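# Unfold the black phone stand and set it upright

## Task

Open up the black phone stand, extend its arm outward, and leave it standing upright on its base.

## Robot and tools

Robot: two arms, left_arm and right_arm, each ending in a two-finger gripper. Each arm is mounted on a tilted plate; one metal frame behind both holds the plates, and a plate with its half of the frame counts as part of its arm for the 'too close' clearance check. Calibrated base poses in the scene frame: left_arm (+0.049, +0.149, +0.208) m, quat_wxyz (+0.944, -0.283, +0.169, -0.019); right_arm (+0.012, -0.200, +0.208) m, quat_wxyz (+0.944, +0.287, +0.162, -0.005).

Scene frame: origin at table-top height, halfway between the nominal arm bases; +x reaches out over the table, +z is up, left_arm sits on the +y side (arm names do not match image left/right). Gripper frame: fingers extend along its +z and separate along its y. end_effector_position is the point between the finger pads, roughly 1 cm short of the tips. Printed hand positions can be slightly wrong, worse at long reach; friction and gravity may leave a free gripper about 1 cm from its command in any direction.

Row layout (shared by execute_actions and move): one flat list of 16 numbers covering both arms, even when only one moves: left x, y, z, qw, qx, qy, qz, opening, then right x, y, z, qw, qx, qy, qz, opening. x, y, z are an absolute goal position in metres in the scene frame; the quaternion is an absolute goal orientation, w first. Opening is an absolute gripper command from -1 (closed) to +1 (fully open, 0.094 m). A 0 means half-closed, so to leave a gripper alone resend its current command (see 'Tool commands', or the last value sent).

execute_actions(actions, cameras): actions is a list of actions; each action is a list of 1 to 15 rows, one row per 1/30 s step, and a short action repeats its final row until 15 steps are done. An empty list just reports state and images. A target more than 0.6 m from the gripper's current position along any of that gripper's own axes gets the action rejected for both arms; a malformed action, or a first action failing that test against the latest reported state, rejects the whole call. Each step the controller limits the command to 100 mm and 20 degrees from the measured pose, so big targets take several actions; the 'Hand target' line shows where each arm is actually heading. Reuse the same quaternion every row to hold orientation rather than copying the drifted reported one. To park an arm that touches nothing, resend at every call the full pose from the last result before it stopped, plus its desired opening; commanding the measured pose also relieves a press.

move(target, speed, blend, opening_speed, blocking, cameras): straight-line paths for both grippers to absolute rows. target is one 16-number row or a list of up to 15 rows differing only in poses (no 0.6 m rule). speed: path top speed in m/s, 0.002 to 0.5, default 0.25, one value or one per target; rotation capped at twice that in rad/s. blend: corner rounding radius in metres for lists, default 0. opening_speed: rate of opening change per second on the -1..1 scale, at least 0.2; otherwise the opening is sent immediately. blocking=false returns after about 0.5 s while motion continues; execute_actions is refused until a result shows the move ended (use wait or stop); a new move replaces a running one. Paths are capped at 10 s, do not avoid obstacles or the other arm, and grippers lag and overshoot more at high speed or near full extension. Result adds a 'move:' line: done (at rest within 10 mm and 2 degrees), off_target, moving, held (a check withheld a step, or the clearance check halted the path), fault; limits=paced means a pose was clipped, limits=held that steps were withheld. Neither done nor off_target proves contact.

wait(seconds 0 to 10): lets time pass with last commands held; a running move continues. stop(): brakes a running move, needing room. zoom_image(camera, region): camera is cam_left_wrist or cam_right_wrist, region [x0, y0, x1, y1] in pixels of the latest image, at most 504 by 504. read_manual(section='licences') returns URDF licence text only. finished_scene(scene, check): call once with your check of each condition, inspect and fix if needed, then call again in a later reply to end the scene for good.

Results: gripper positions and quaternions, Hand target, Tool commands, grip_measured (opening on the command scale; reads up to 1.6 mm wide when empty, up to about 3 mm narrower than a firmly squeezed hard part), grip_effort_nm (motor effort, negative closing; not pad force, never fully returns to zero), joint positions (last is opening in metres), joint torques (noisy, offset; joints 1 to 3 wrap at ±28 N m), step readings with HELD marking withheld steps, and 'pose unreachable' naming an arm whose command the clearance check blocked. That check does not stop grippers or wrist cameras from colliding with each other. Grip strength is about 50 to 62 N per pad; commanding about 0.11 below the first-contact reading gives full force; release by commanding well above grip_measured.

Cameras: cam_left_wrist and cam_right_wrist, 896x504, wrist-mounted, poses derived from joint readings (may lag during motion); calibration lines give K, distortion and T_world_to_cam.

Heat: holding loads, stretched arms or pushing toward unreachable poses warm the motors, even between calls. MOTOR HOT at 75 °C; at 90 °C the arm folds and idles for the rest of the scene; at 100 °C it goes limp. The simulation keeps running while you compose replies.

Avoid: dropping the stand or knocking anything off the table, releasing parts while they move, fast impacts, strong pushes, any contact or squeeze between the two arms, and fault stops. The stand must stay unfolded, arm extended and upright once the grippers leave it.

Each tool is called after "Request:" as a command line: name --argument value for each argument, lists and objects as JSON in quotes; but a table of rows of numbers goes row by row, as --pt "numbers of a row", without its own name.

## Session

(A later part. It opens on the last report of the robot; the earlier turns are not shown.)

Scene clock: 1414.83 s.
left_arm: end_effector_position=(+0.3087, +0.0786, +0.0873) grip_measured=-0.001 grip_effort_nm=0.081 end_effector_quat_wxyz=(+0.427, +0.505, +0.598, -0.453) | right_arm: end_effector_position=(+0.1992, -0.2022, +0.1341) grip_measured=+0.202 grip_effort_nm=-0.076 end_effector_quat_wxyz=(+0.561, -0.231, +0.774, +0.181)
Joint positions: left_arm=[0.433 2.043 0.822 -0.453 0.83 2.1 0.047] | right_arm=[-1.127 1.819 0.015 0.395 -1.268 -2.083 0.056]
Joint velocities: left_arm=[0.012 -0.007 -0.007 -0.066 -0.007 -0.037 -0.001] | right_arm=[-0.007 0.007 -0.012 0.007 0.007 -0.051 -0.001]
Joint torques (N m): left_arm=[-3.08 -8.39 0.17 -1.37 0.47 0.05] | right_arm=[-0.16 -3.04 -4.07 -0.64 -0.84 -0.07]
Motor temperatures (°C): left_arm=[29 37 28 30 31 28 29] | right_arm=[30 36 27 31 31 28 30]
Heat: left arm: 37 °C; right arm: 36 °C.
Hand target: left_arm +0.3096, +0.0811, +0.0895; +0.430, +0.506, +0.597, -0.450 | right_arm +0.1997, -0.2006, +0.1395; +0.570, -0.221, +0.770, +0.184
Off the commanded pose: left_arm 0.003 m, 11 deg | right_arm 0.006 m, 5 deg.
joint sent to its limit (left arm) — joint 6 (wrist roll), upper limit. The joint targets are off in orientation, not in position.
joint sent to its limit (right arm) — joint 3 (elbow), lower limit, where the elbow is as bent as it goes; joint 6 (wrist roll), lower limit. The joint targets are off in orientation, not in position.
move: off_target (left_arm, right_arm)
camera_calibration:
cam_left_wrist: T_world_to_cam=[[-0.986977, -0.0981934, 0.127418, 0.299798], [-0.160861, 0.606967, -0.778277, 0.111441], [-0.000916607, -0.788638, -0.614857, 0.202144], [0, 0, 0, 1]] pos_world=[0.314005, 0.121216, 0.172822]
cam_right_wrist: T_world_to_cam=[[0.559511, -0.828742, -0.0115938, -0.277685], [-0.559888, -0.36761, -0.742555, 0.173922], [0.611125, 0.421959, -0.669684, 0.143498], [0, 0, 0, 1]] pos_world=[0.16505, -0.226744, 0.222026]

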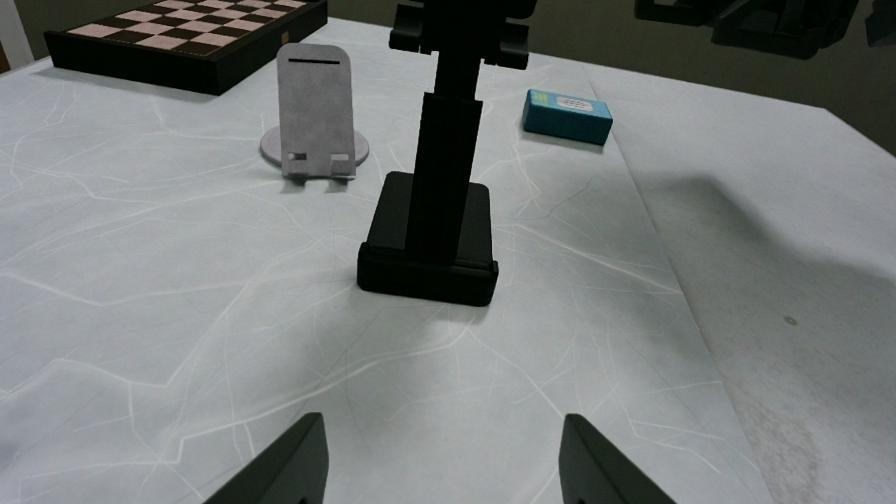

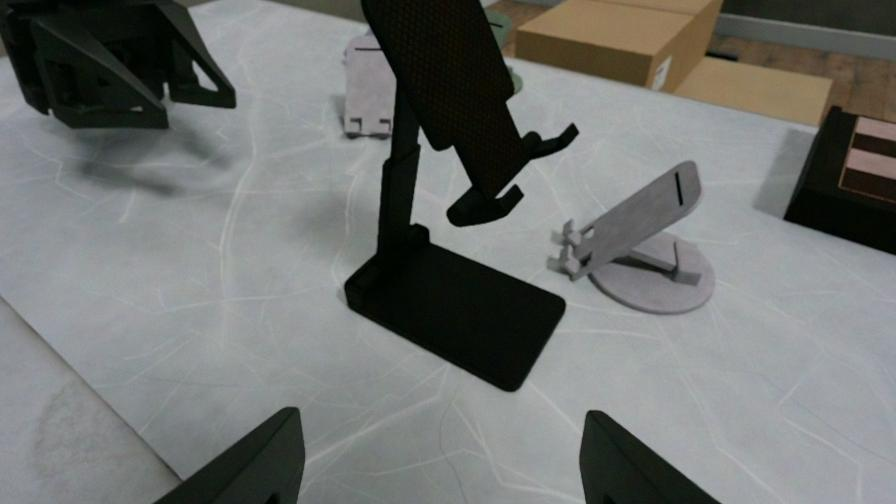

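Request:
zoom_image --camera "cam_right_wrist" --region '[300, 0, 620, 400]'

Request:
move --pt "0.30 0.13 0.12 0.5308 0.4175 0.6554 -0.3381 0.0 0.16 -0.22 0.18 0.554 -0.212 0.7913 0.1484 0.2" --speed 0.2

Scaled by 1.260.

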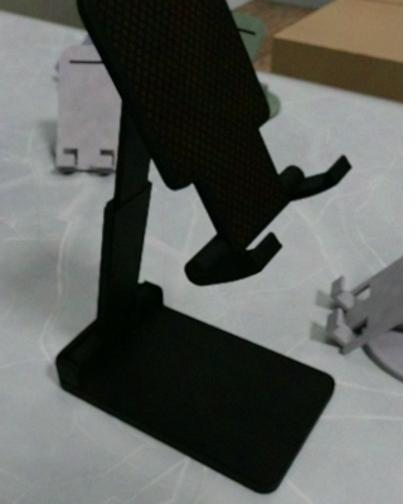

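Scene clock: 1424.37 s.
left_arm: end_effector_position=(+0.2976, +0.1197, +0.1123) grip_measured=-0.001 grip_effort_nm=0.081 end_effector_quat_wxyz=(+0.499, +0.433, +0.655, -0.365) | right_arm: end_effector_position=(+0.1972, -0.2206, +0.1513) grip_measured=+0.202 grip_effort_nm=-0.071 end_effector_quat_wxyz=(+0.528, -0.213, +0.804, +0.172)
Joint positions: left_arm=[0.629 1.811 0.557 -0.269 0.984 2.1 0.047] | right_arm=[-1.205 1.331 0.015 -0.112 -1.223 -2.083 0.056]
Joint velocities: left_arm=[0.012 0.007 -0.017 -0.051 -0.007 -0.037 0] | right_arm=[0.007 0.007 0.012 -0.051 0.051 -0.081 -0.001]
Joint torques (N m): left_arm=[-1.36 -7.62 -0.75 -0.96 0.7 0.07] | right_arm=[0.16 -1.2 -1.25 -0.57 -0.54 -0.03]
Motor temperatures (°C): left_arm=[29 38 28 31 31 28 29] | right_arm=[30 35 27 30 31 28 30]
Heat: left arm: 38 °C; right arm: 35 °C.
Hand target: left_arm +0.3013, +0.1231, +0.1157; +0.512, +0.431, +0.653, -0.354 | right_arm +0.1969, -0.2196, +0.1510; +0.528, -0.210, +0.804, +0.176
Off the commanded pose: left_arm 0.013 m, 5 deg | right_arm 0.047 m, 4 deg.
joint sent to its limit (left arm) — joint 6 (wrist roll), upper limit.
move: held (right_arm; a check stopped the path), off_target (left_arm; braked when a check withheld steps of right_arm); limits=held
pose unreachable (right arm): on one or more control steps of this call, first in action 0 (counted from 0), this arm could not follow its commanded pose, so it was not sent that pose on those steps. It may still have moved: this result reports where it is.
cause: moving toward the commanded pose would bring two parts of the arm too close to each other (its upper arm (the part past joint 2) and its wrist (the part past joint 5), with joints 3 (elbow) to 5 (wrist yaw) between them).
camera_calibration:
cam_left_wrist: T_world_to_cam=[[-0.924485, -0.376151, 0.061954, 0.311723], [-0.280963, 0.562458, -0.777625, 0.145146], [0.257658, -0.736309, -0.625668, 0.167884], [0, 0, 0, 1]] pos_world=[0.285707, 0.159231, 0.198596]
cam_right_wrist: T_world_to_cam=[[0.522898, -0.851369, -0.0418212, -0.284818], [-0.636861, -0.357598, -0.683032, 0.187222], [0.566557, 0.38379, -0.72919, 0.173396], [0, 0, 0, 1]] pos_world=[0.169926, -0.242082, 0.242406]

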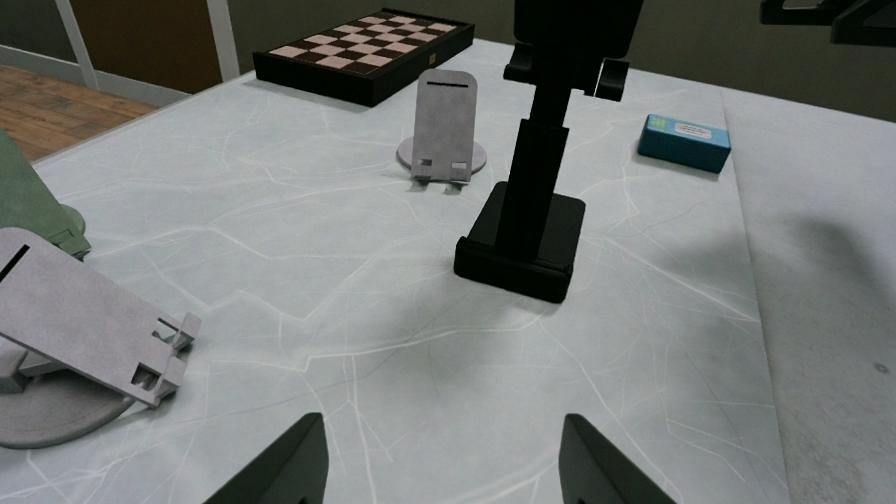

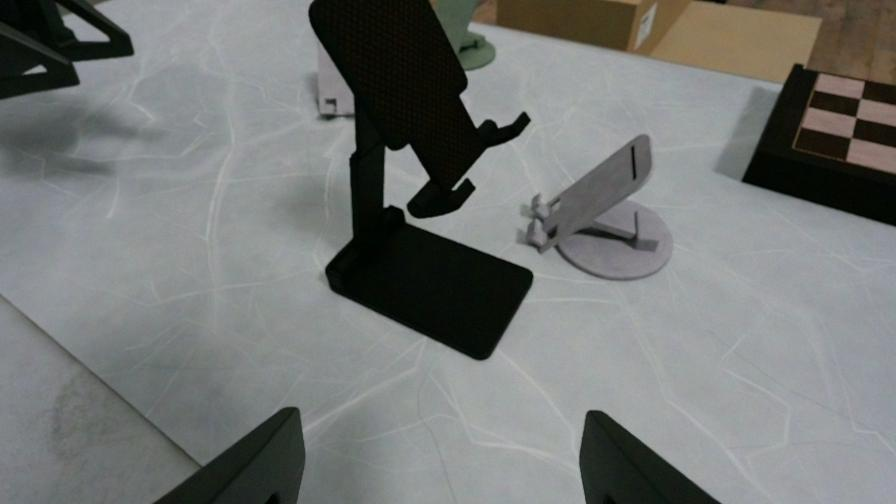

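Request:
move --pt "0.312 0.06 0.075 0.4777 0.5233 0.5233 -0.4777 0.1 0.1972 -0.2206 0.1513 0.528 -0.213 0.804 0.172 -0.9" --speed 0.2

Request:
move --pt "0.315 -0.02 0.072 0.4777 0.5233 0.5233 -0.4777 0.1 0.1972 -0.2206 0.1513 0.528 -0.213 0.804 0.172 -0.9" --speed 0.1

Scene clock: 1448.37 s.
left_arm: end_effector_position=(+0.3174, +0.0672, +0.0747) grip_measured=+0.099 grip_effort_nm=0.081 end_effector_quat_wxyz=(+0.453, +0.505, +0.589, -0.439) | right_arm: end_effector_position=(+0.1971, -0.2205, +0.1512) grip_measured=-0.898 grip_effort_nm=-0.071 end_effector_quat_wxyz=(+0.528, -0.213, +0.804, +0.172)
Joint positions: left_arm=[0.418 2.117 0.835 -0.346 0.87 2.101 0.052] | right_arm=[-1.205 1.331 0.015 -0.112 -1.222 -2.083 0.005]
Joint velocities: left_arm=[-0.022 -0.002 0.007 -0.022 0.066 -0.037 -0.001] | right_arm=[-0.007 0.022 0.012 0.022 0.007 -0.081 0.001]
Joint torques (N m): left_arm=[-5.31 -5.53 0.57 -1.28 0.5 0.04] | right_arm=[0.24 -2.44 -1.32 -0.68 -0.58 -0.02]
Motor temperatures (°C): left_arm=[29 40 28 31 31 28 28] | right_arm=[30 33 27 30 30 28 29]
Heat: left arm: 40 °C; right arm: 33 °C.
Hand target: left_arm +0.3123, +0.0588, +0.0752; +0.450, +0.506, +0.581, -0.452 | right_arm +0.1972, -0.2206, +0.1513; +0.528, -0.213, +0.804, +0.172
Off the commanded pose: left_arm 0.009 m, 9 deg | right_arm 0.000 m, 0 deg.
joint sent to its limit (left arm) — joint 6 (wrist roll), upper limit. The joint targets are off in orientation, not in position.
move: off_target (left_arm)
camera_calibration:
cam_left_wrist: T_world_to_cam=[[-0.989325, -0.124139, 0.0763307, 0.315228], [-0.135433, 0.589835, -0.796086, 0.104334], [0.0538031, -0.797925, -0.600351, 0.167587], [0, 0, 0, 1]] pos_world=[0.316976, 0.111314, 0.159608]
cam_right_wrist: T_world_to_cam=[[0.523046, -0.851274, -0.0418925, -0.284781], [-0.637006, -0.357792, -0.682794, 0.187118], [0.566256, 0.383818, -0.729409, 0.173471], [0, 0, 0, 1]] pos_world=[0.16992, -0.242059, 0.242364]

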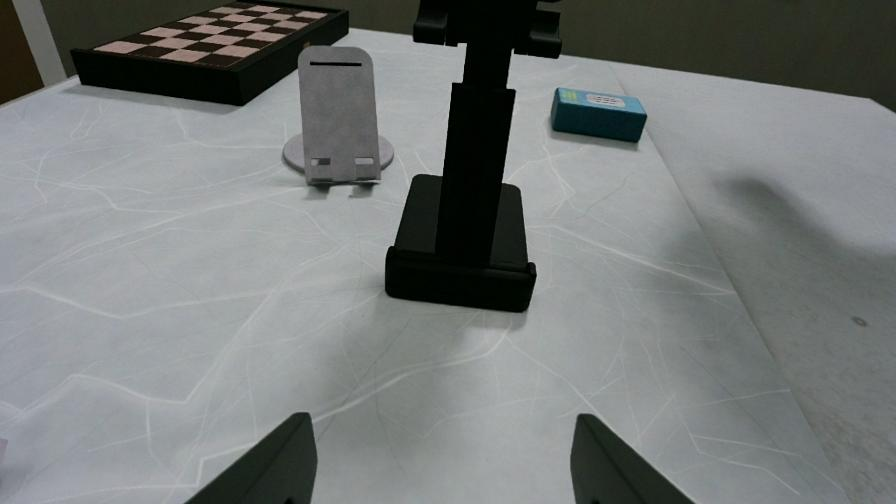

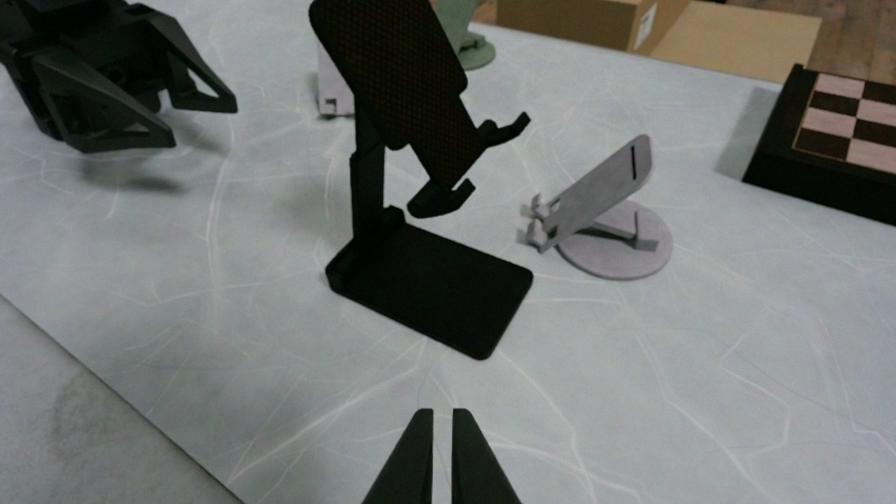

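Scene clock: 1449.93 s.
left_arm: end_effector_position=(+0.3185, -0.0128, +0.0693) grip_measured=+0.099 grip_effort_nm=0.085 end_effector_quat_wxyz=(+0.475, +0.527, +0.530, -0.464) | right_arm: end_effector_position=(+0.1971, -0.2205, +0.1512) grip_measured=-0.898 grip_effort_nm=-0.081 end_effector_quat_wxyz=(+0.528, -0.213, +0.804, +0.172)
Joint positions: left_arm=[0.206 2.328 0.878 -0.09 0.913 1.981 0.052] | right_arm=[-1.205 1.331 0.015 -0.112 -1.222 -2.083 0.005]
Joint velocities: left_arm=[0.007 -0.007 0.002 -0.11 0.037 -0.022 0] | right_arm=[0.002 -0.012 0.012 -0.022 0.051 0.051 -0.001]
Joint torques (N m): left_arm=[-6.37 -5.53 0.28 -0.77 0.78 -0.11] | right_arm=[0.46 -2.28 -1.2 -0.69 -0.59 -0.04]
Motor temperatures (°C): left_arm=[29 40 28 31 31 28 28] | right_arm=[30 33 27 30 30 28 29]
Heat: left arm: 40 °C; right arm: 33 °C.
Hand target: left_arm +0.3153, -0.0207, +0.0722; +0.479, +0.521, +0.522, -0.475 | right_arm +0.1972, -0.2206, +0.1513; +0.528, -0.213, +0.804, +0.172
Off the commanded pose: left_arm 0.009 m, 2 deg | right_arm 0.000 m, 0 deg.
move: done
camera_calibration:
cam_left_wrist: T_world_to_cam=[[-0.999465, -0.0313228, 0.00945297, 0.315842], [-0.0245713, 0.527809, -0.849007, 0.114896], [0.0216039, -0.848785, -0.528296, 0.105089], [0, 0, 0, 1]] pos_world=[0.316226, 0.0384478, 0.15008]
cam_right_wrist: T_world_to_cam=[[0.523046, -0.851274, -0.0418925, -0.284781], [-0.637006, -0.357792, -0.682794, 0.187118], [0.566256, 0.383818, -0.729409, 0.173471], [0, 0, 0, 1]] pos_world=[0.16992, -0.242059, 0.242364]

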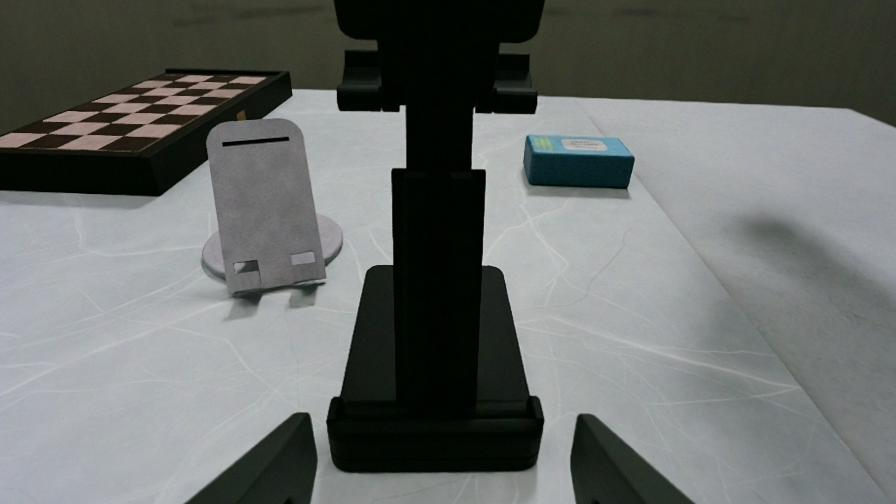

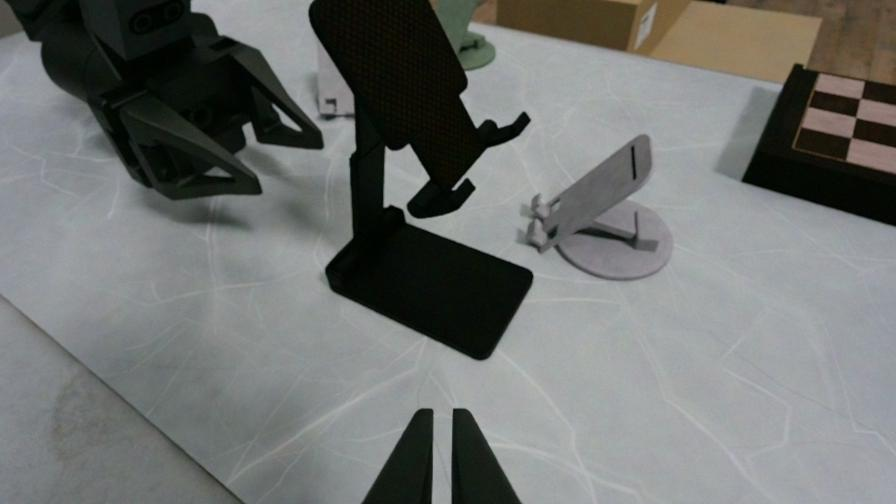

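Request:
move --pt "0.315 -0.091 0.074 0.4777 0.5233 0.5233 -0.4777 0.1 0.1972 -0.2206 0.1513 0.528 -0.213 0.804 0.172 -0.9" --speed 0.08

Scene clock: 1454.77 s.
left_arm: end_effector_position=(+0.3294, -0.0830, +0.0738) grip_measured=+0.099 grip_effort_nm=0.081 end_effector_quat_wxyz=(+0.488, +0.521, +0.528, -0.460) | right_arm: end_effector_position=(+0.1971, -0.2205, +0.1512) grip_measured=-0.898 grip_effort_nm=-0.071 end_effector_quat_wxyz=(+0.528, -0.213, +0.804, +0.172)
Joint positions: left_arm=[-0.001 2.464 0.866 0.351 0.898 1.637 0.052] | right_arm=[-1.205 1.331 0.015 -0.112 -1.222 -2.083 0.005]
Joint velocities: left_arm=[0.002 -0.027 -0.012 0.022 -0.007 0.051 0] | right_arm=[-0.002 -0.017 -0.007 0.037 -0.007 -0.007 -0.002]
Joint torques (N m): left_arm=[-7.69 -5.53 -0.64 -0.09 0.66 -0.1] | right_arm=[0.36 -2.47 -1.31 -0.65 -0.62 -0.06]
Motor temperatures (°C): left_arm=[30 39 28 30 31 28 28] | right_arm=[30 33 27 30 30 28 29]
Heat: left arm: 39 °C; right arm: 33 °C.
Hand target: left_arm +0.3157, -0.0911, +0.0749; +0.479, +0.520, +0.523, -0.476 | right_arm +0.1972, -0.2206, +0.1513; +0.528, -0.213, +0.804, +0.172
Off the commanded pose: left_arm 0.016 m, 2 deg | right_arm 0.000 m, 0 deg.
move: off_target (left_arm)
camera_calibration:
cam_left_wrist: T_world_to_cam=[[-0.9986, -0.0527864, -0.003484, 0.32333], [-0.0241399, 0.513293, -0.857874, 0.155365], [0.0470724, -0.856588, -0.513849, 0.0375126], [0, 0, 0, 1]] pos_world=[0.324862, -0.0305473, 0.153685]
cam_right_wrist: T_world_to_cam=[[0.523046, -0.851274, -0.0418925, -0.284781], [-0.637006, -0.357792, -0.682794, 0.187118], [0.566256, 0.383818, -0.729409, 0.173471], [0, 0, 0, 1]] pos_world=[0.16992, -0.242059, 0.242364]

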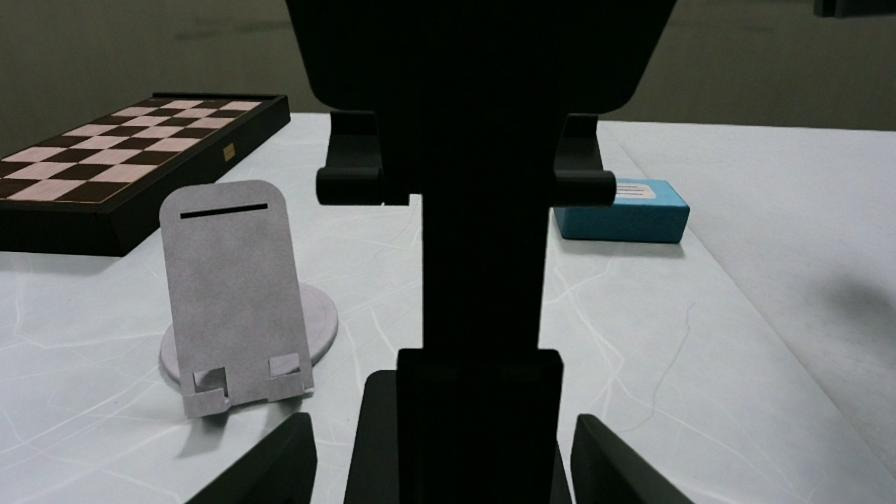

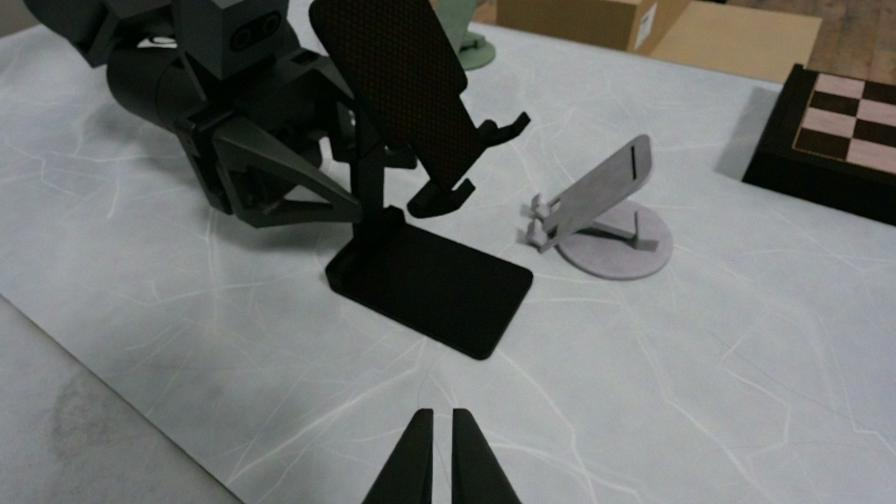

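Request:
move --pt "0.302 -0.091 0.074 0.4777 0.5233 0.5233 -0.4777 0.1 0.1972 -0.2206 0.1513 0.528 -0.213 0.804 0.172 -0.9" --speed 0.08 --cameras '["cam_left_wrist"]'

Scene clock: 1461.10 s.
left_arm: end_effector_position=(+0.3142, -0.0841, +0.0736) grip_measured=+0.099 grip_effort_nm=0.081 end_effector_quat_wxyz=(+0.483, +0.520, +0.529, -0.465) | right_arm: end_effector_position=(+0.1971, -0.2205, +0.1512) grip_measured=-0.898 grip_effort_nm=-0.081 end_effector_quat_wxyz=(+0.528, -0.213, +0.804, +0.172)
Joint positions: left_arm=[-0.001 2.475 0.824 0.386 0.897 1.639 0.052] | right_arm=[-1.205 1.331 0.015 -0.112 -1.222 -2.083 0.005]
Joint velocities: left_arm=[0.002 -0.007 -0.002 0.022 0.051 0.022 0] | right_arm=[-0.002 -0.012 0.007 -0.022 0.007 -0.022 -0.001]
Joint torques (N m): left_arm=[-7.12 -5.15 -0.7 -0.15 0.66 0.04] | right_arm=[0.17 -2.43 -1.44 -0.62 -0.57 -0.05]
Motor temperatures (°C): left_arm=[30 38 28 30 31 28 28] | right_arm=[30 33 27 30 30 28 29]
Heat: left arm: 38 °C; right arm: 33 °C.
Hand target: left_arm +0.3019, -0.0907, +0.0740; +0.477, +0.522, +0.522, -0.477 | right_arm +0.1972, -0.2206, +0.1513; +0.528, -0.213, +0.804, +0.172
Off the commanded pose: left_arm 0.014 m, 2 deg | right_arm 0.000 m, 0 deg.
move: off_target (left_arm)
camera_calibration:
cam_left_wrist: T_world_to_cam=[[-0.999022, -0.0432881, 0.00904989, 0.308103], [-0.0300146, 0.513394, -0.857628, 0.157234], [0.0324789, -0.857061, -0.514191, 0.0417891], [0, 0, 0, 1]] pos_world=[0.311163, -0.03157, 0.153548]
Images, in order (width x height): cam_left_wrist 896x504.

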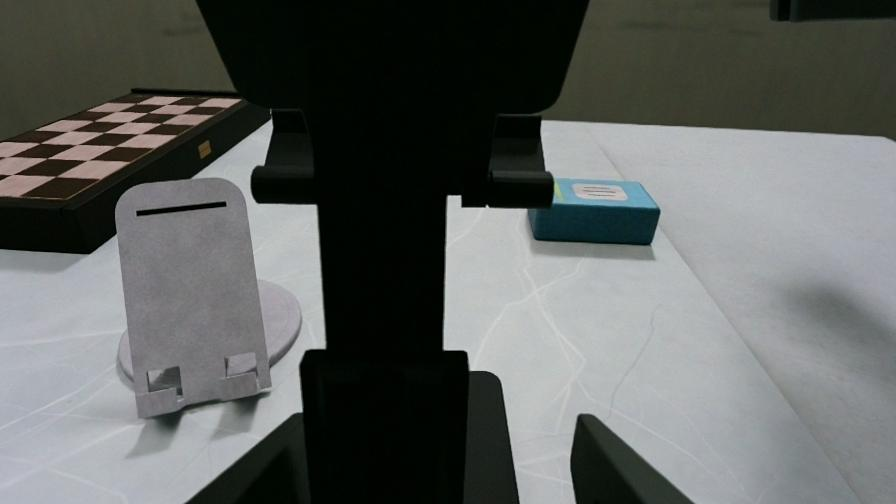

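Request:
move --pt "0.319 -0.091 0.074 0.4777 0.5233 0.5233 -0.4777 0.1 0.1972 -0.2206 0.1513 0.528 -0.213 0.804 0.172 -0.9" --speed 0.08 --cameras '["cam_left_wrist"]'

Scene clock: 1464.40 s.
left_arm: end_effector_position=(+0.3263, -0.0844, +0.0714) grip_measured=+0.099 grip_effort_nm=0.081 end_effector_quat_wxyz=(+0.483, +0.521, +0.529, -0.464) | right_arm: end_effector_position=(+0.1971, -0.2205, +0.1512) grip_measured=-0.898 grip_effort_nm=-0.076 end_effector_quat_wxyz=(+0.528, -0.213, +0.804, +0.172)
Joint positions: left_arm=[-0.001 2.475 0.872 0.34 0.896 1.639 0.052] | right_arm=[-1.205 1.331 0.015 -0.112 -1.222 -2.083 0.005]
Joint velocities: left_arm=[-0.002 -0.007 -0.007 0.037 0.066 0.007 0] | right_arm=[-0.002 0.012 -0.012 -0.037 -0.007 0.007 0]
Joint torques (N m): left_arm=[-7.46 -6.31 0.64 -0.34 0.66 -0.05] | right_arm=[0.14 -2.45 -1.28 -0.65 -0.59 -0.05]
Motor temperatures (°C): left_arm=[30 38 28 30 31 28 28] | right_arm=[30 33 27 30 30 28 29]
Heat: left arm: 38 °C; right arm: 33 °C.
Hand target: left_arm +0.3190, -0.0908, +0.0740; +0.477, +0.522, +0.522, -0.476 | right_arm +0.1972, -0.2206, +0.1513; +0.528, -0.213, +0.804, +0.172
Off the commanded pose: left_arm 0.010 m, 2 deg | right_arm 0.000 m, 0 deg.
move: done
camera_calibration:
cam_left_wrist: T_world_to_cam=[[-0.999004, -0.0440002, 0.00737124, 0.320277], [-0.0289946, 0.514764, -0.856842, 0.155629], [0.0339068, -0.856202, -0.515527, 0.0396548], [0, 0, 0, 1]] pos_world=[0.323125, -0.0320673, 0.151431]
Images, in order (width x height): cam_left_wrist 896x504.

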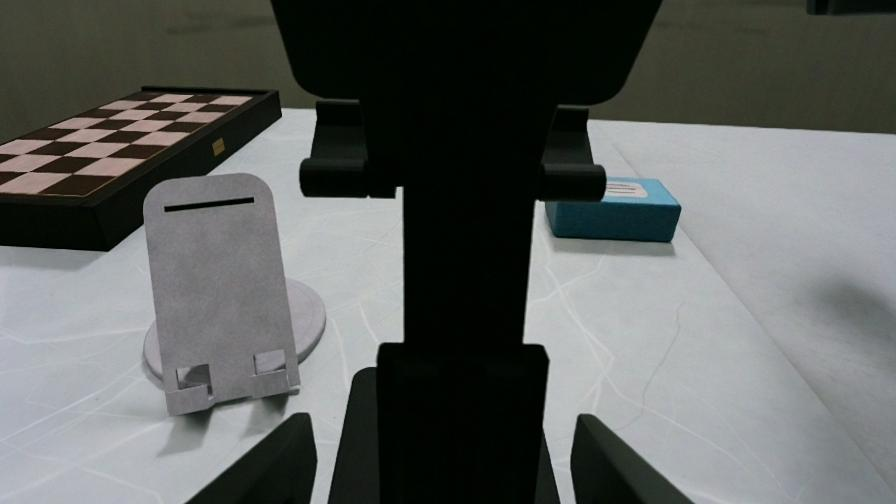

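Request:
move --pt "0.319 -0.091 0.074 0.4777 0.5233 0.5233 -0.4777 -0.9 0.1972 -0.2206 0.1513 0.528 -0.213 0.804 0.172 -0.9" --opening_speed 0.4

Request:
move --pt "0.319 -0.091 0.074 0.4777 0.5233 0.5233 -0.4777 -0.9 0.26 -0.27 0.13 0.4837 -0.3687 0.7145 0.3456 -0.9" --pt "0.319 -0.091 0.074 0.4777 0.5233 0.5233 -0.4777 -0.9 0.315 -0.215 0.06 0.383 -0.5567 0.6634 0.3214 -0.9" --speed 0.15

Scene clock: 1470.03 s.
left_arm: end_effector_position=(+0.3254, -0.0845, +0.0714) grip_measured=-0.471 grip_effort_nm=-1.018 end_effector_quat_wxyz=(+0.481, +0.521, +0.529, -0.466) | right_arm: end_effector_position=(+0.1971, -0.2205, +0.1512) grip_measured=-0.898 grip_effort_nm=-0.071 end_effector_quat_wxyz=(+0.528, -0.213, +0.804, +0.172)
Joint positions: left_arm=[-0.001 2.475 0.872 0.335 0.896 1.639 0.025] | right_arm=[-1.205 1.331 0.015 -0.112 -1.222 -2.083 0.005]
Joint velocities: left_arm=[-0.007 -0.007 0.012 -0.037 -0.051 0.051 0] | right_arm=[-0.027 -0.007 -0.007 0.007 -0.051 0.037 0]
Joint torques (N m): left_arm=[-7.5 -6.31 0.65 -0.3 0.65 -0.01] | right_arm=[0.1 -2.54 -1.09 -0.66 -0.57 -0.03]
Motor temperatures (°C): left_arm=[30 38 28 30 31 28 28] | right_arm=[30 33 27 30 30 28 29]
Heat: left arm: 38 °C; right arm: 33 °C.
Hand target: left_arm +0.3188, -0.0909, +0.0740; +0.477, +0.522, +0.522, -0.477 | right_arm +0.1972, -0.2206, +0.1513; +0.528, -0.213, +0.804, +0.172
Off the commanded pose: left_arm 0.010 m, 2 deg | right_arm 0.000 m, 0 deg.
move: done
camera_calibration:
cam_left_wrist: T_world_to_cam=[[-0.999086, -0.0412621, 0.0111586, 0.319361], [-0.0308346, 0.514932, -0.856677, 0.156203], [0.0296023, -0.856238, -0.515733, 0.041072], [0, 0, 0, 1]] pos_world=[0.322669, -0.0320888, 0.151434]
cam_right_wrist: T_world_to_cam=[[0.523046, -0.851274, -0.0418925, -0.284781], [-0.637006, -0.357792, -0.682794, 0.187118], [0.566256, 0.383818, -0.729409, 0.173471], [0, 0, 0, 1]] pos_world=[0.16992, -0.242059, 0.242364]

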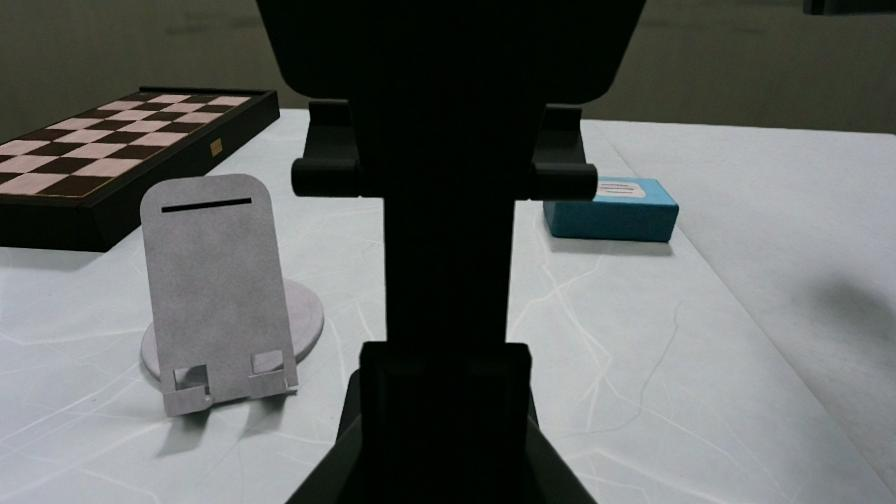

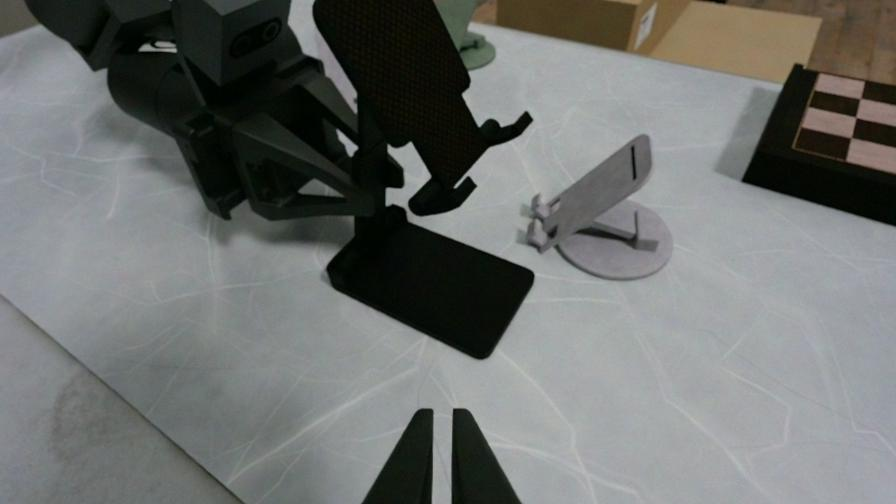

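Scene clock: 1473.93 s.
left_arm: end_effector_position=(+0.3254, -0.0845, +0.0714) grip_measured=-0.471 grip_effort_nm=-1.013 end_effector_quat_wxyz=(+0.481, +0.521, +0.529, -0.466) | right_arm: end_effector_position=(+0.3183, -0.2231, +0.0692) grip_measured=-0.898 grip_effort_nm=-0.081 end_effector_quat_wxyz=(-0.388, +0.551, -0.667, -0.316)
Joint positions: left_arm=[-0.001 2.475 0.872 0.335 0.896 1.639 0.025] | right_arm=[-0.507 1.866 0.929 -0.492 -0.628 -2.077 0.005]
Joint velocities: left_arm=[-0.037 -0.027 -0.017 -0.022 0.022 0.022 0] | right_arm=[0.002 -0.012 -0.017 -0.051 -0.022 -0.022 0]
Joint torques (N m): left_arm=[-7.58 -6.23 0.64 -0.31 0.66 -0.03] | right_arm=[4.05 -5.01 1.33 -0.5 -0.51 0]
Motor temperatures (°C): left_arm=[31 37 28 30 31 28 28] | right_arm=[30 33 26 30 30 28 29]
Heat: left arm: 37 °C; right arm: 33 °C.
Hand target: left_arm +0.3189, -0.0909, +0.0740; +0.477, +0.522, +0.522, -0.477 | right_arm +0.3174, -0.2159, +0.0627; +0.387, -0.552, +0.664, +0.324
Off the commanded pose: left_arm 0.010 m, 2 deg | right_arm 0.013 m, 1 deg.
move: off_target (right_arm)
camera_calibration:
cam_left_wrist: T_world_to_cam=[[-0.999086, -0.0412621, 0.0111586, 0.319361], [-0.0308346, 0.514932, -0.856677, 0.156203], [0.0296023, -0.856238, -0.515733, 0.041072], [0, 0, 0, 1]] pos_world=[0.322669, -0.0320888, 0.151434]
cam_right_wrist: T_world_to_cam=[[0.981221, -0.19224, 0.0157584, -0.356624], [-0.146933, -0.797888, -0.584624, -0.0536427], [0.124962, 0.57133, -0.811151, 0.233965], [0, 0, 0, 1]] pos_world=[0.312808, -0.24503, 0.16404]

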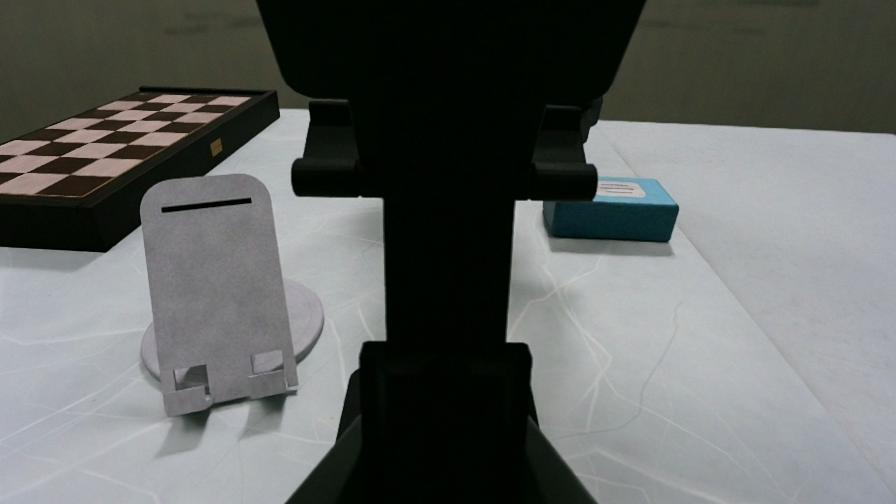

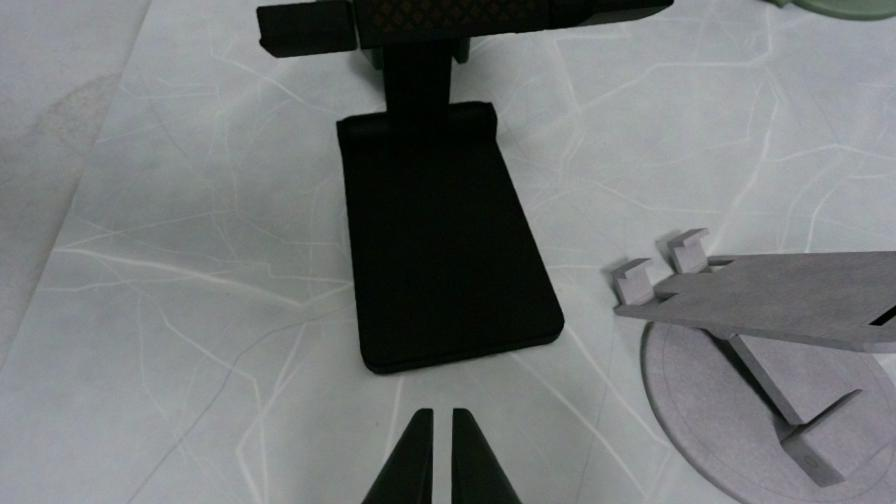

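Request:
move --pt "0.319 -0.091 0.074 0.4777 0.5233 0.5233 -0.4777 -0.9 0.322 -0.165 0.035 0.383 -0.5567 0.6634 0.3214 -0.9" --pt "0.319 -0.091 0.074 0.4777 0.5233 0.5233 -0.4777 -0.9 0.322 -0.162 0.008 0.383 -0.5567 0.6634 0.3214 -0.9" --speed 0.05

Scene clock: 1478.03 s.
left_arm: end_effector_position=(+0.3254, -0.0845, +0.0714) grip_measured=-0.471 grip_effort_nm=-1.018 end_effector_quat_wxyz=(+0.482, +0.521, +0.529, -0.465) | right_arm: end_effector_position=(+0.3282, -0.1633, +0.0249) grip_measured=-0.898 grip_effort_nm=-0.071 end_effector_quat_wxyz=(-0.396, +0.549, -0.659, -0.329)
Joint positions: left_arm=[-0.001 2.475 0.872 0.335 0.896 1.642 0.025] | right_arm=[-0.4 2.107 0.934 -0.209 -0.635 -1.967 0.005]
Joint velocities: left_arm=[-0.022 0.007 -0.002 -0.022 -0.007 0.081 0] | right_arm=[0.002 0.012 -0.012 0.037 -0.037 -0.081 -0.001]
Joint torques (N m): left_arm=[-7.56 -6.24 0.51 -0.3 0.68 -0.07] | right_arm=[3.02 -4.19 0.66 -0.15 -0.3 -0.14]
Motor temperatures (°C): left_arm=[31 37 28 30 31 28 29] | right_arm=[30 33 26 30 30 28 29]
Heat: left arm: 37 °C; right arm: 33 °C.
Hand target: left_arm +0.3189, -0.0909, +0.0740; +0.477, +0.522, +0.522, -0.477 | right_arm +0.3231, -0.1628, +0.0083; +0.383, -0.556, +0.663, +0.322
Off the commanded pose: left_arm 0.010 m, 2 deg | right_arm 0.018 m, 2 deg.
move: off_target (right_arm)
camera_calibration:
cam_left_wrist: T_world_to_cam=[[-0.999128, -0.0409496, 0.00812349, 0.319617], [-0.0280733, 0.515005, -0.856727, 0.155314], [0.030899, -0.856208, -0.515706, 0.0406505], [0, 0, 0, 1]] pos_world=[0.322443, -0.0320939, 0.151429]
cam_right_wrist: T_world_to_cam=[[0.98335, -0.181287, 0.0125881, -0.352901], [-0.136015, -0.780176, -0.610594, -0.030376], [0.120514, 0.598715, -0.791844, 0.168102], [0, 0, 0, 1]] pos_world=[0.322635, -0.18832, 0.119005]

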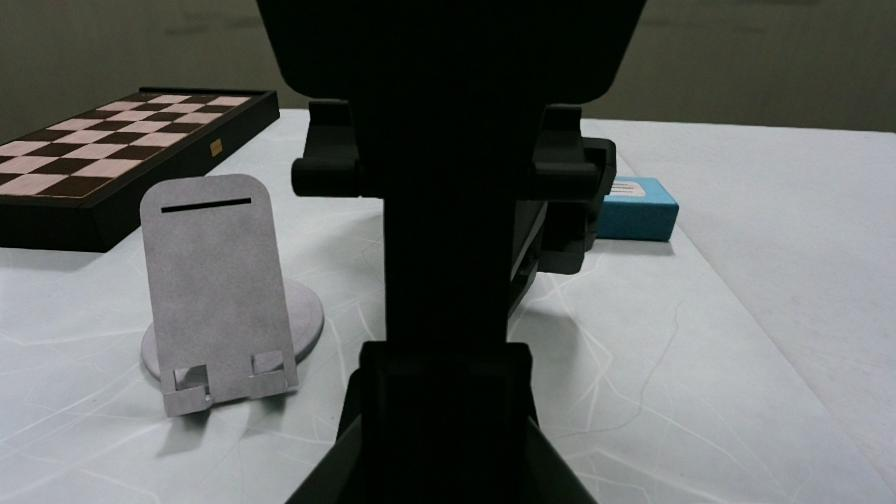

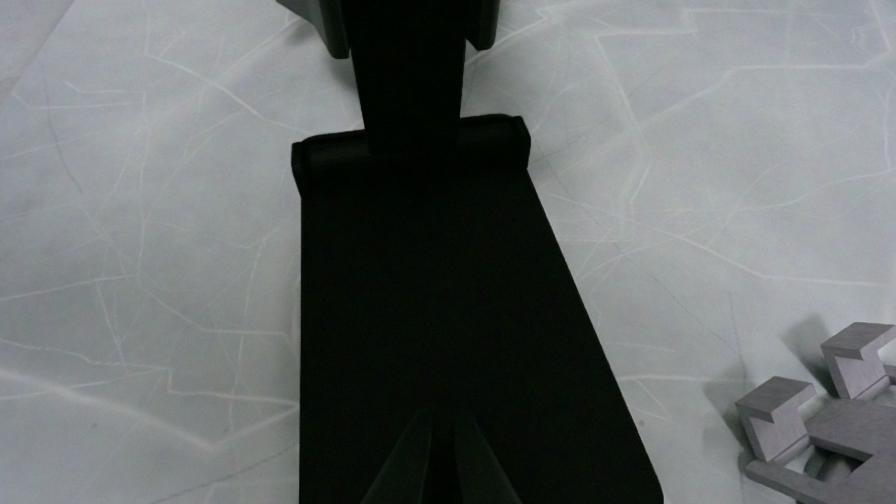

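Request:
move --pt "0.319 -0.091 0.074 0.4777 0.5233 0.5233 -0.4777 -0.9 0.322 -0.162 -0.012 0.383 -0.5567 0.6634 0.3214 -0.9" --pt "0.319 -0.06 0.074 0.4777 0.5233 0.5233 -0.4777 -0.9 0.322 -0.162 -0.02 0.383 -0.5567 0.6634 0.3214 -0.9" --speed 0.04

Scene clock: 1482.67 s.
left_arm: end_effector_position=(+0.3175, -0.0684, +0.0709) grip_measured=-0.472 grip_effort_nm=-1.018 end_effector_quat_wxyz=(+0.478, +0.531, +0.518, -0.470) | right_arm: end_effector_position=(+0.3241, -0.1507, +0.0230) grip_measured=-0.898 grip_effort_nm=-0.061 end_effector_quat_wxyz=(-0.428, +0.522, -0.640, -0.366)
Joint positions: left_arm=[0.047 2.442 0.872 0.199 0.906 1.764 0.025] | right_arm=[-0.421 2.196 0.981 -0.251 -0.742 -2.013 0.005]
Joint velocities: left_arm=[-0.007 0.002 -0.032 -0.022 0.022 0.125 0] | right_arm=[0.017 0.007 0.002 0.022 0.037 -0.022 0]
Joint torques (N m): left_arm=[-3.78 -9.01 0.03 -0.96 0.75 0.13] | right_arm=[1.96 -4.15 1.1 0.11 0.8 -0.12]
Motor temperatures (°C): left_arm=[31 37 28 30 31 28 29] | right_arm=[30 33 26 30 30 28 29]
Heat: left arm: 37 °C; right arm: 33 °C.
Hand target: left_arm +0.3186, -0.0603, +0.0736; +0.476, +0.523, +0.522, -0.477 | right_arm +0.3211, -0.1653, -0.0151; +0.383, -0.555, +0.663, +0.324
Off the commanded pose: left_arm 0.009 m, 1 deg | right_arm 0.044 m, 9 deg.
move: off_target (right_arm)
camera_calibration:
cam_left_wrist: T_world_to_cam=[[-0.999919, -0.0126938, -0.00135902, 0.315255], [-0.00535861, 0.513948, -0.857804, 0.139165], [0.0115873, -0.857727, -0.513974, 0.0603335], [0, 0, 0, 1]] pos_world=[0.315276, -0.0157721, 0.150815]
cam_right_wrist: T_world_to_cam=[[0.982053, -0.188266, -0.0112884, -0.346643], [-0.142513, -0.701521, -0.698254, -0.00634907], [0.123539, 0.687331, -0.715761, 0.170136], [0, 0, 0, 1]] pos_world=[0.318498, -0.186655, 0.11343]

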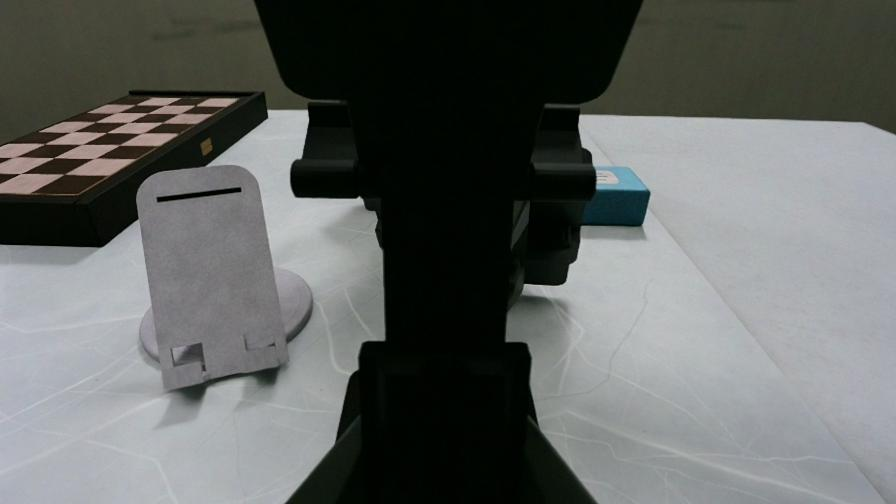

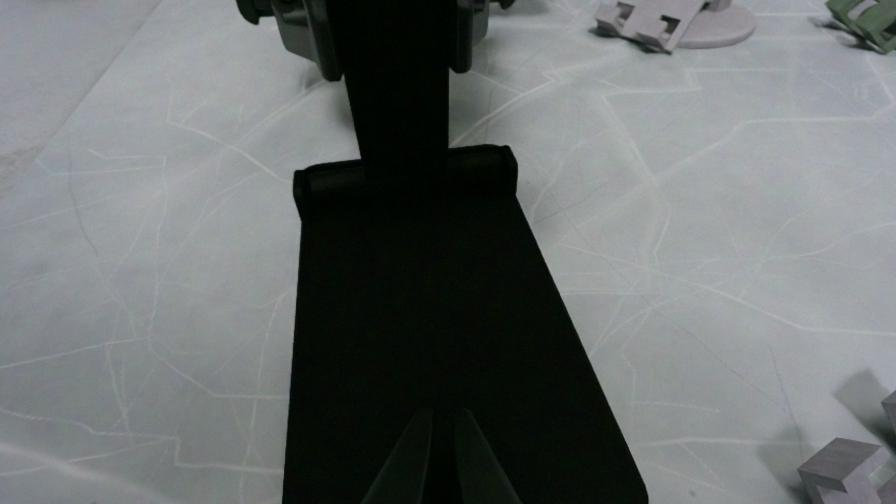

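Request:
move --pt "0.319 -0.050 0.074 0.4777 0.5233 0.5233 -0.4777 -0.9 0.322 -0.175 -0.025 0.383 -0.5567 0.6634 0.3214 -0.9" --speed 0.04

Scene clock: 1487.83 s.
left_arm: end_effector_position=(+0.3145, -0.0551, +0.0710) grip_measured=-0.472 grip_effort_nm=-1.013 end_effector_quat_wxyz=(+0.474, +0.528, +0.520, -0.476) | right_arm: end_effector_position=(+0.3260, -0.1674, +0.0151) grip_measured=-0.898 grip_effort_nm=-0.056 end_effector_quat_wxyz=(-0.424, +0.526, -0.644, -0.358)
Joint positions: left_arm=[0.086 2.415 0.872 0.11 0.913 1.823 0.025] | right_arm=[-0.461 2.199 1.023 -0.307 -0.73 -2.057 0.005]
Joint velocities: left_arm=[-0.007 -0.002 -0.007 0.022 -0.022 0.007 -0.001] | right_arm=[-0.012 -0.002 -0.012 -0.007 -0.007 0.007 0.001]
Joint torques (N m): left_arm=[-4.46 -8.55 0.14 -0.8 0.68 0.01] | right_arm=[1.98 -4.19 1.02 0.12 0.6 -0.13]
Motor temperatures (°C): left_arm=[30 38 28 30 31 28 29] | right_arm=[30 33 26 30 30 28 29]
Heat: left arm: 38 °C; right arm: 33 °C.
Hand target: left_arm +0.3188, -0.0500, +0.0738; +0.476, +0.523, +0.522, -0.477 | right_arm +0.3208, -0.1779, -0.0205; +0.383, -0.556, +0.663, +0.323
Off the commanded pose: left_arm 0.007 m, 1 deg | right_arm 0.041 m, 8 deg.
move: off_target (right_arm)
camera_calibration:
cam_left_wrist: T_world_to_cam=[[-0.999883, -0.00664536, 0.0137673, 0.311618], [-0.015228, 0.51215, -0.858761, 0.13552], [-0.00134417, -0.85887, -0.512192, 0.0756474], [0, 0, 0, 1]] pos_world=[0.313747, -0.00236434, 0.150835]
cam_right_wrist: T_world_to_cam=[[0.981546, -0.191163, -0.0049949, -0.352178], [-0.142959, -0.716186, -0.683111, -0.0257644], [0.127009, 0.671219, -0.730297, 0.172121], [0, 0, 0, 1]] pos_world=[0.320135, -0.201307, 0.106341]

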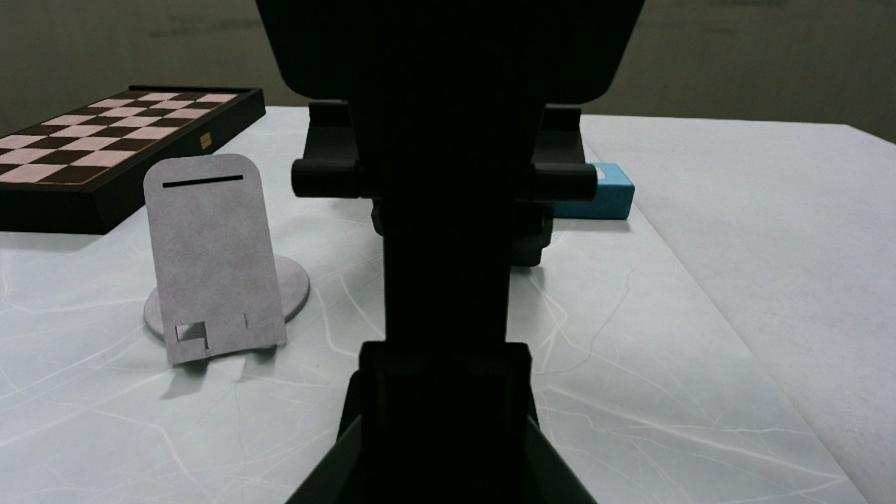

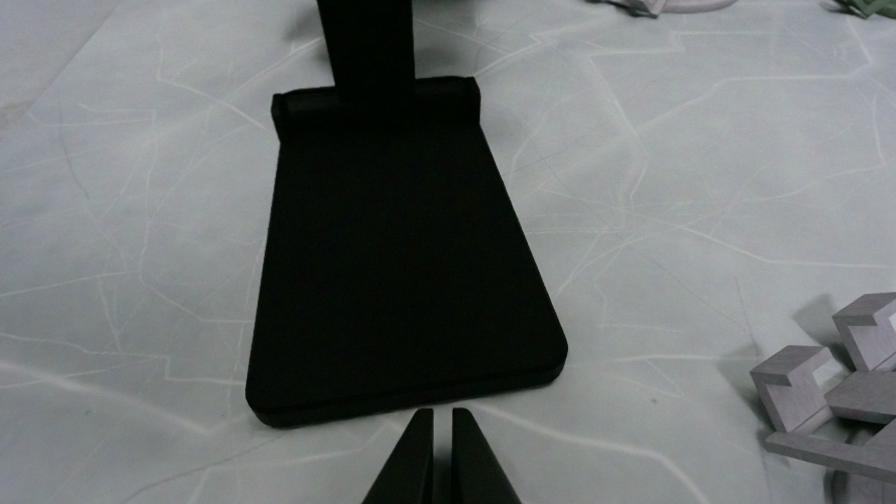

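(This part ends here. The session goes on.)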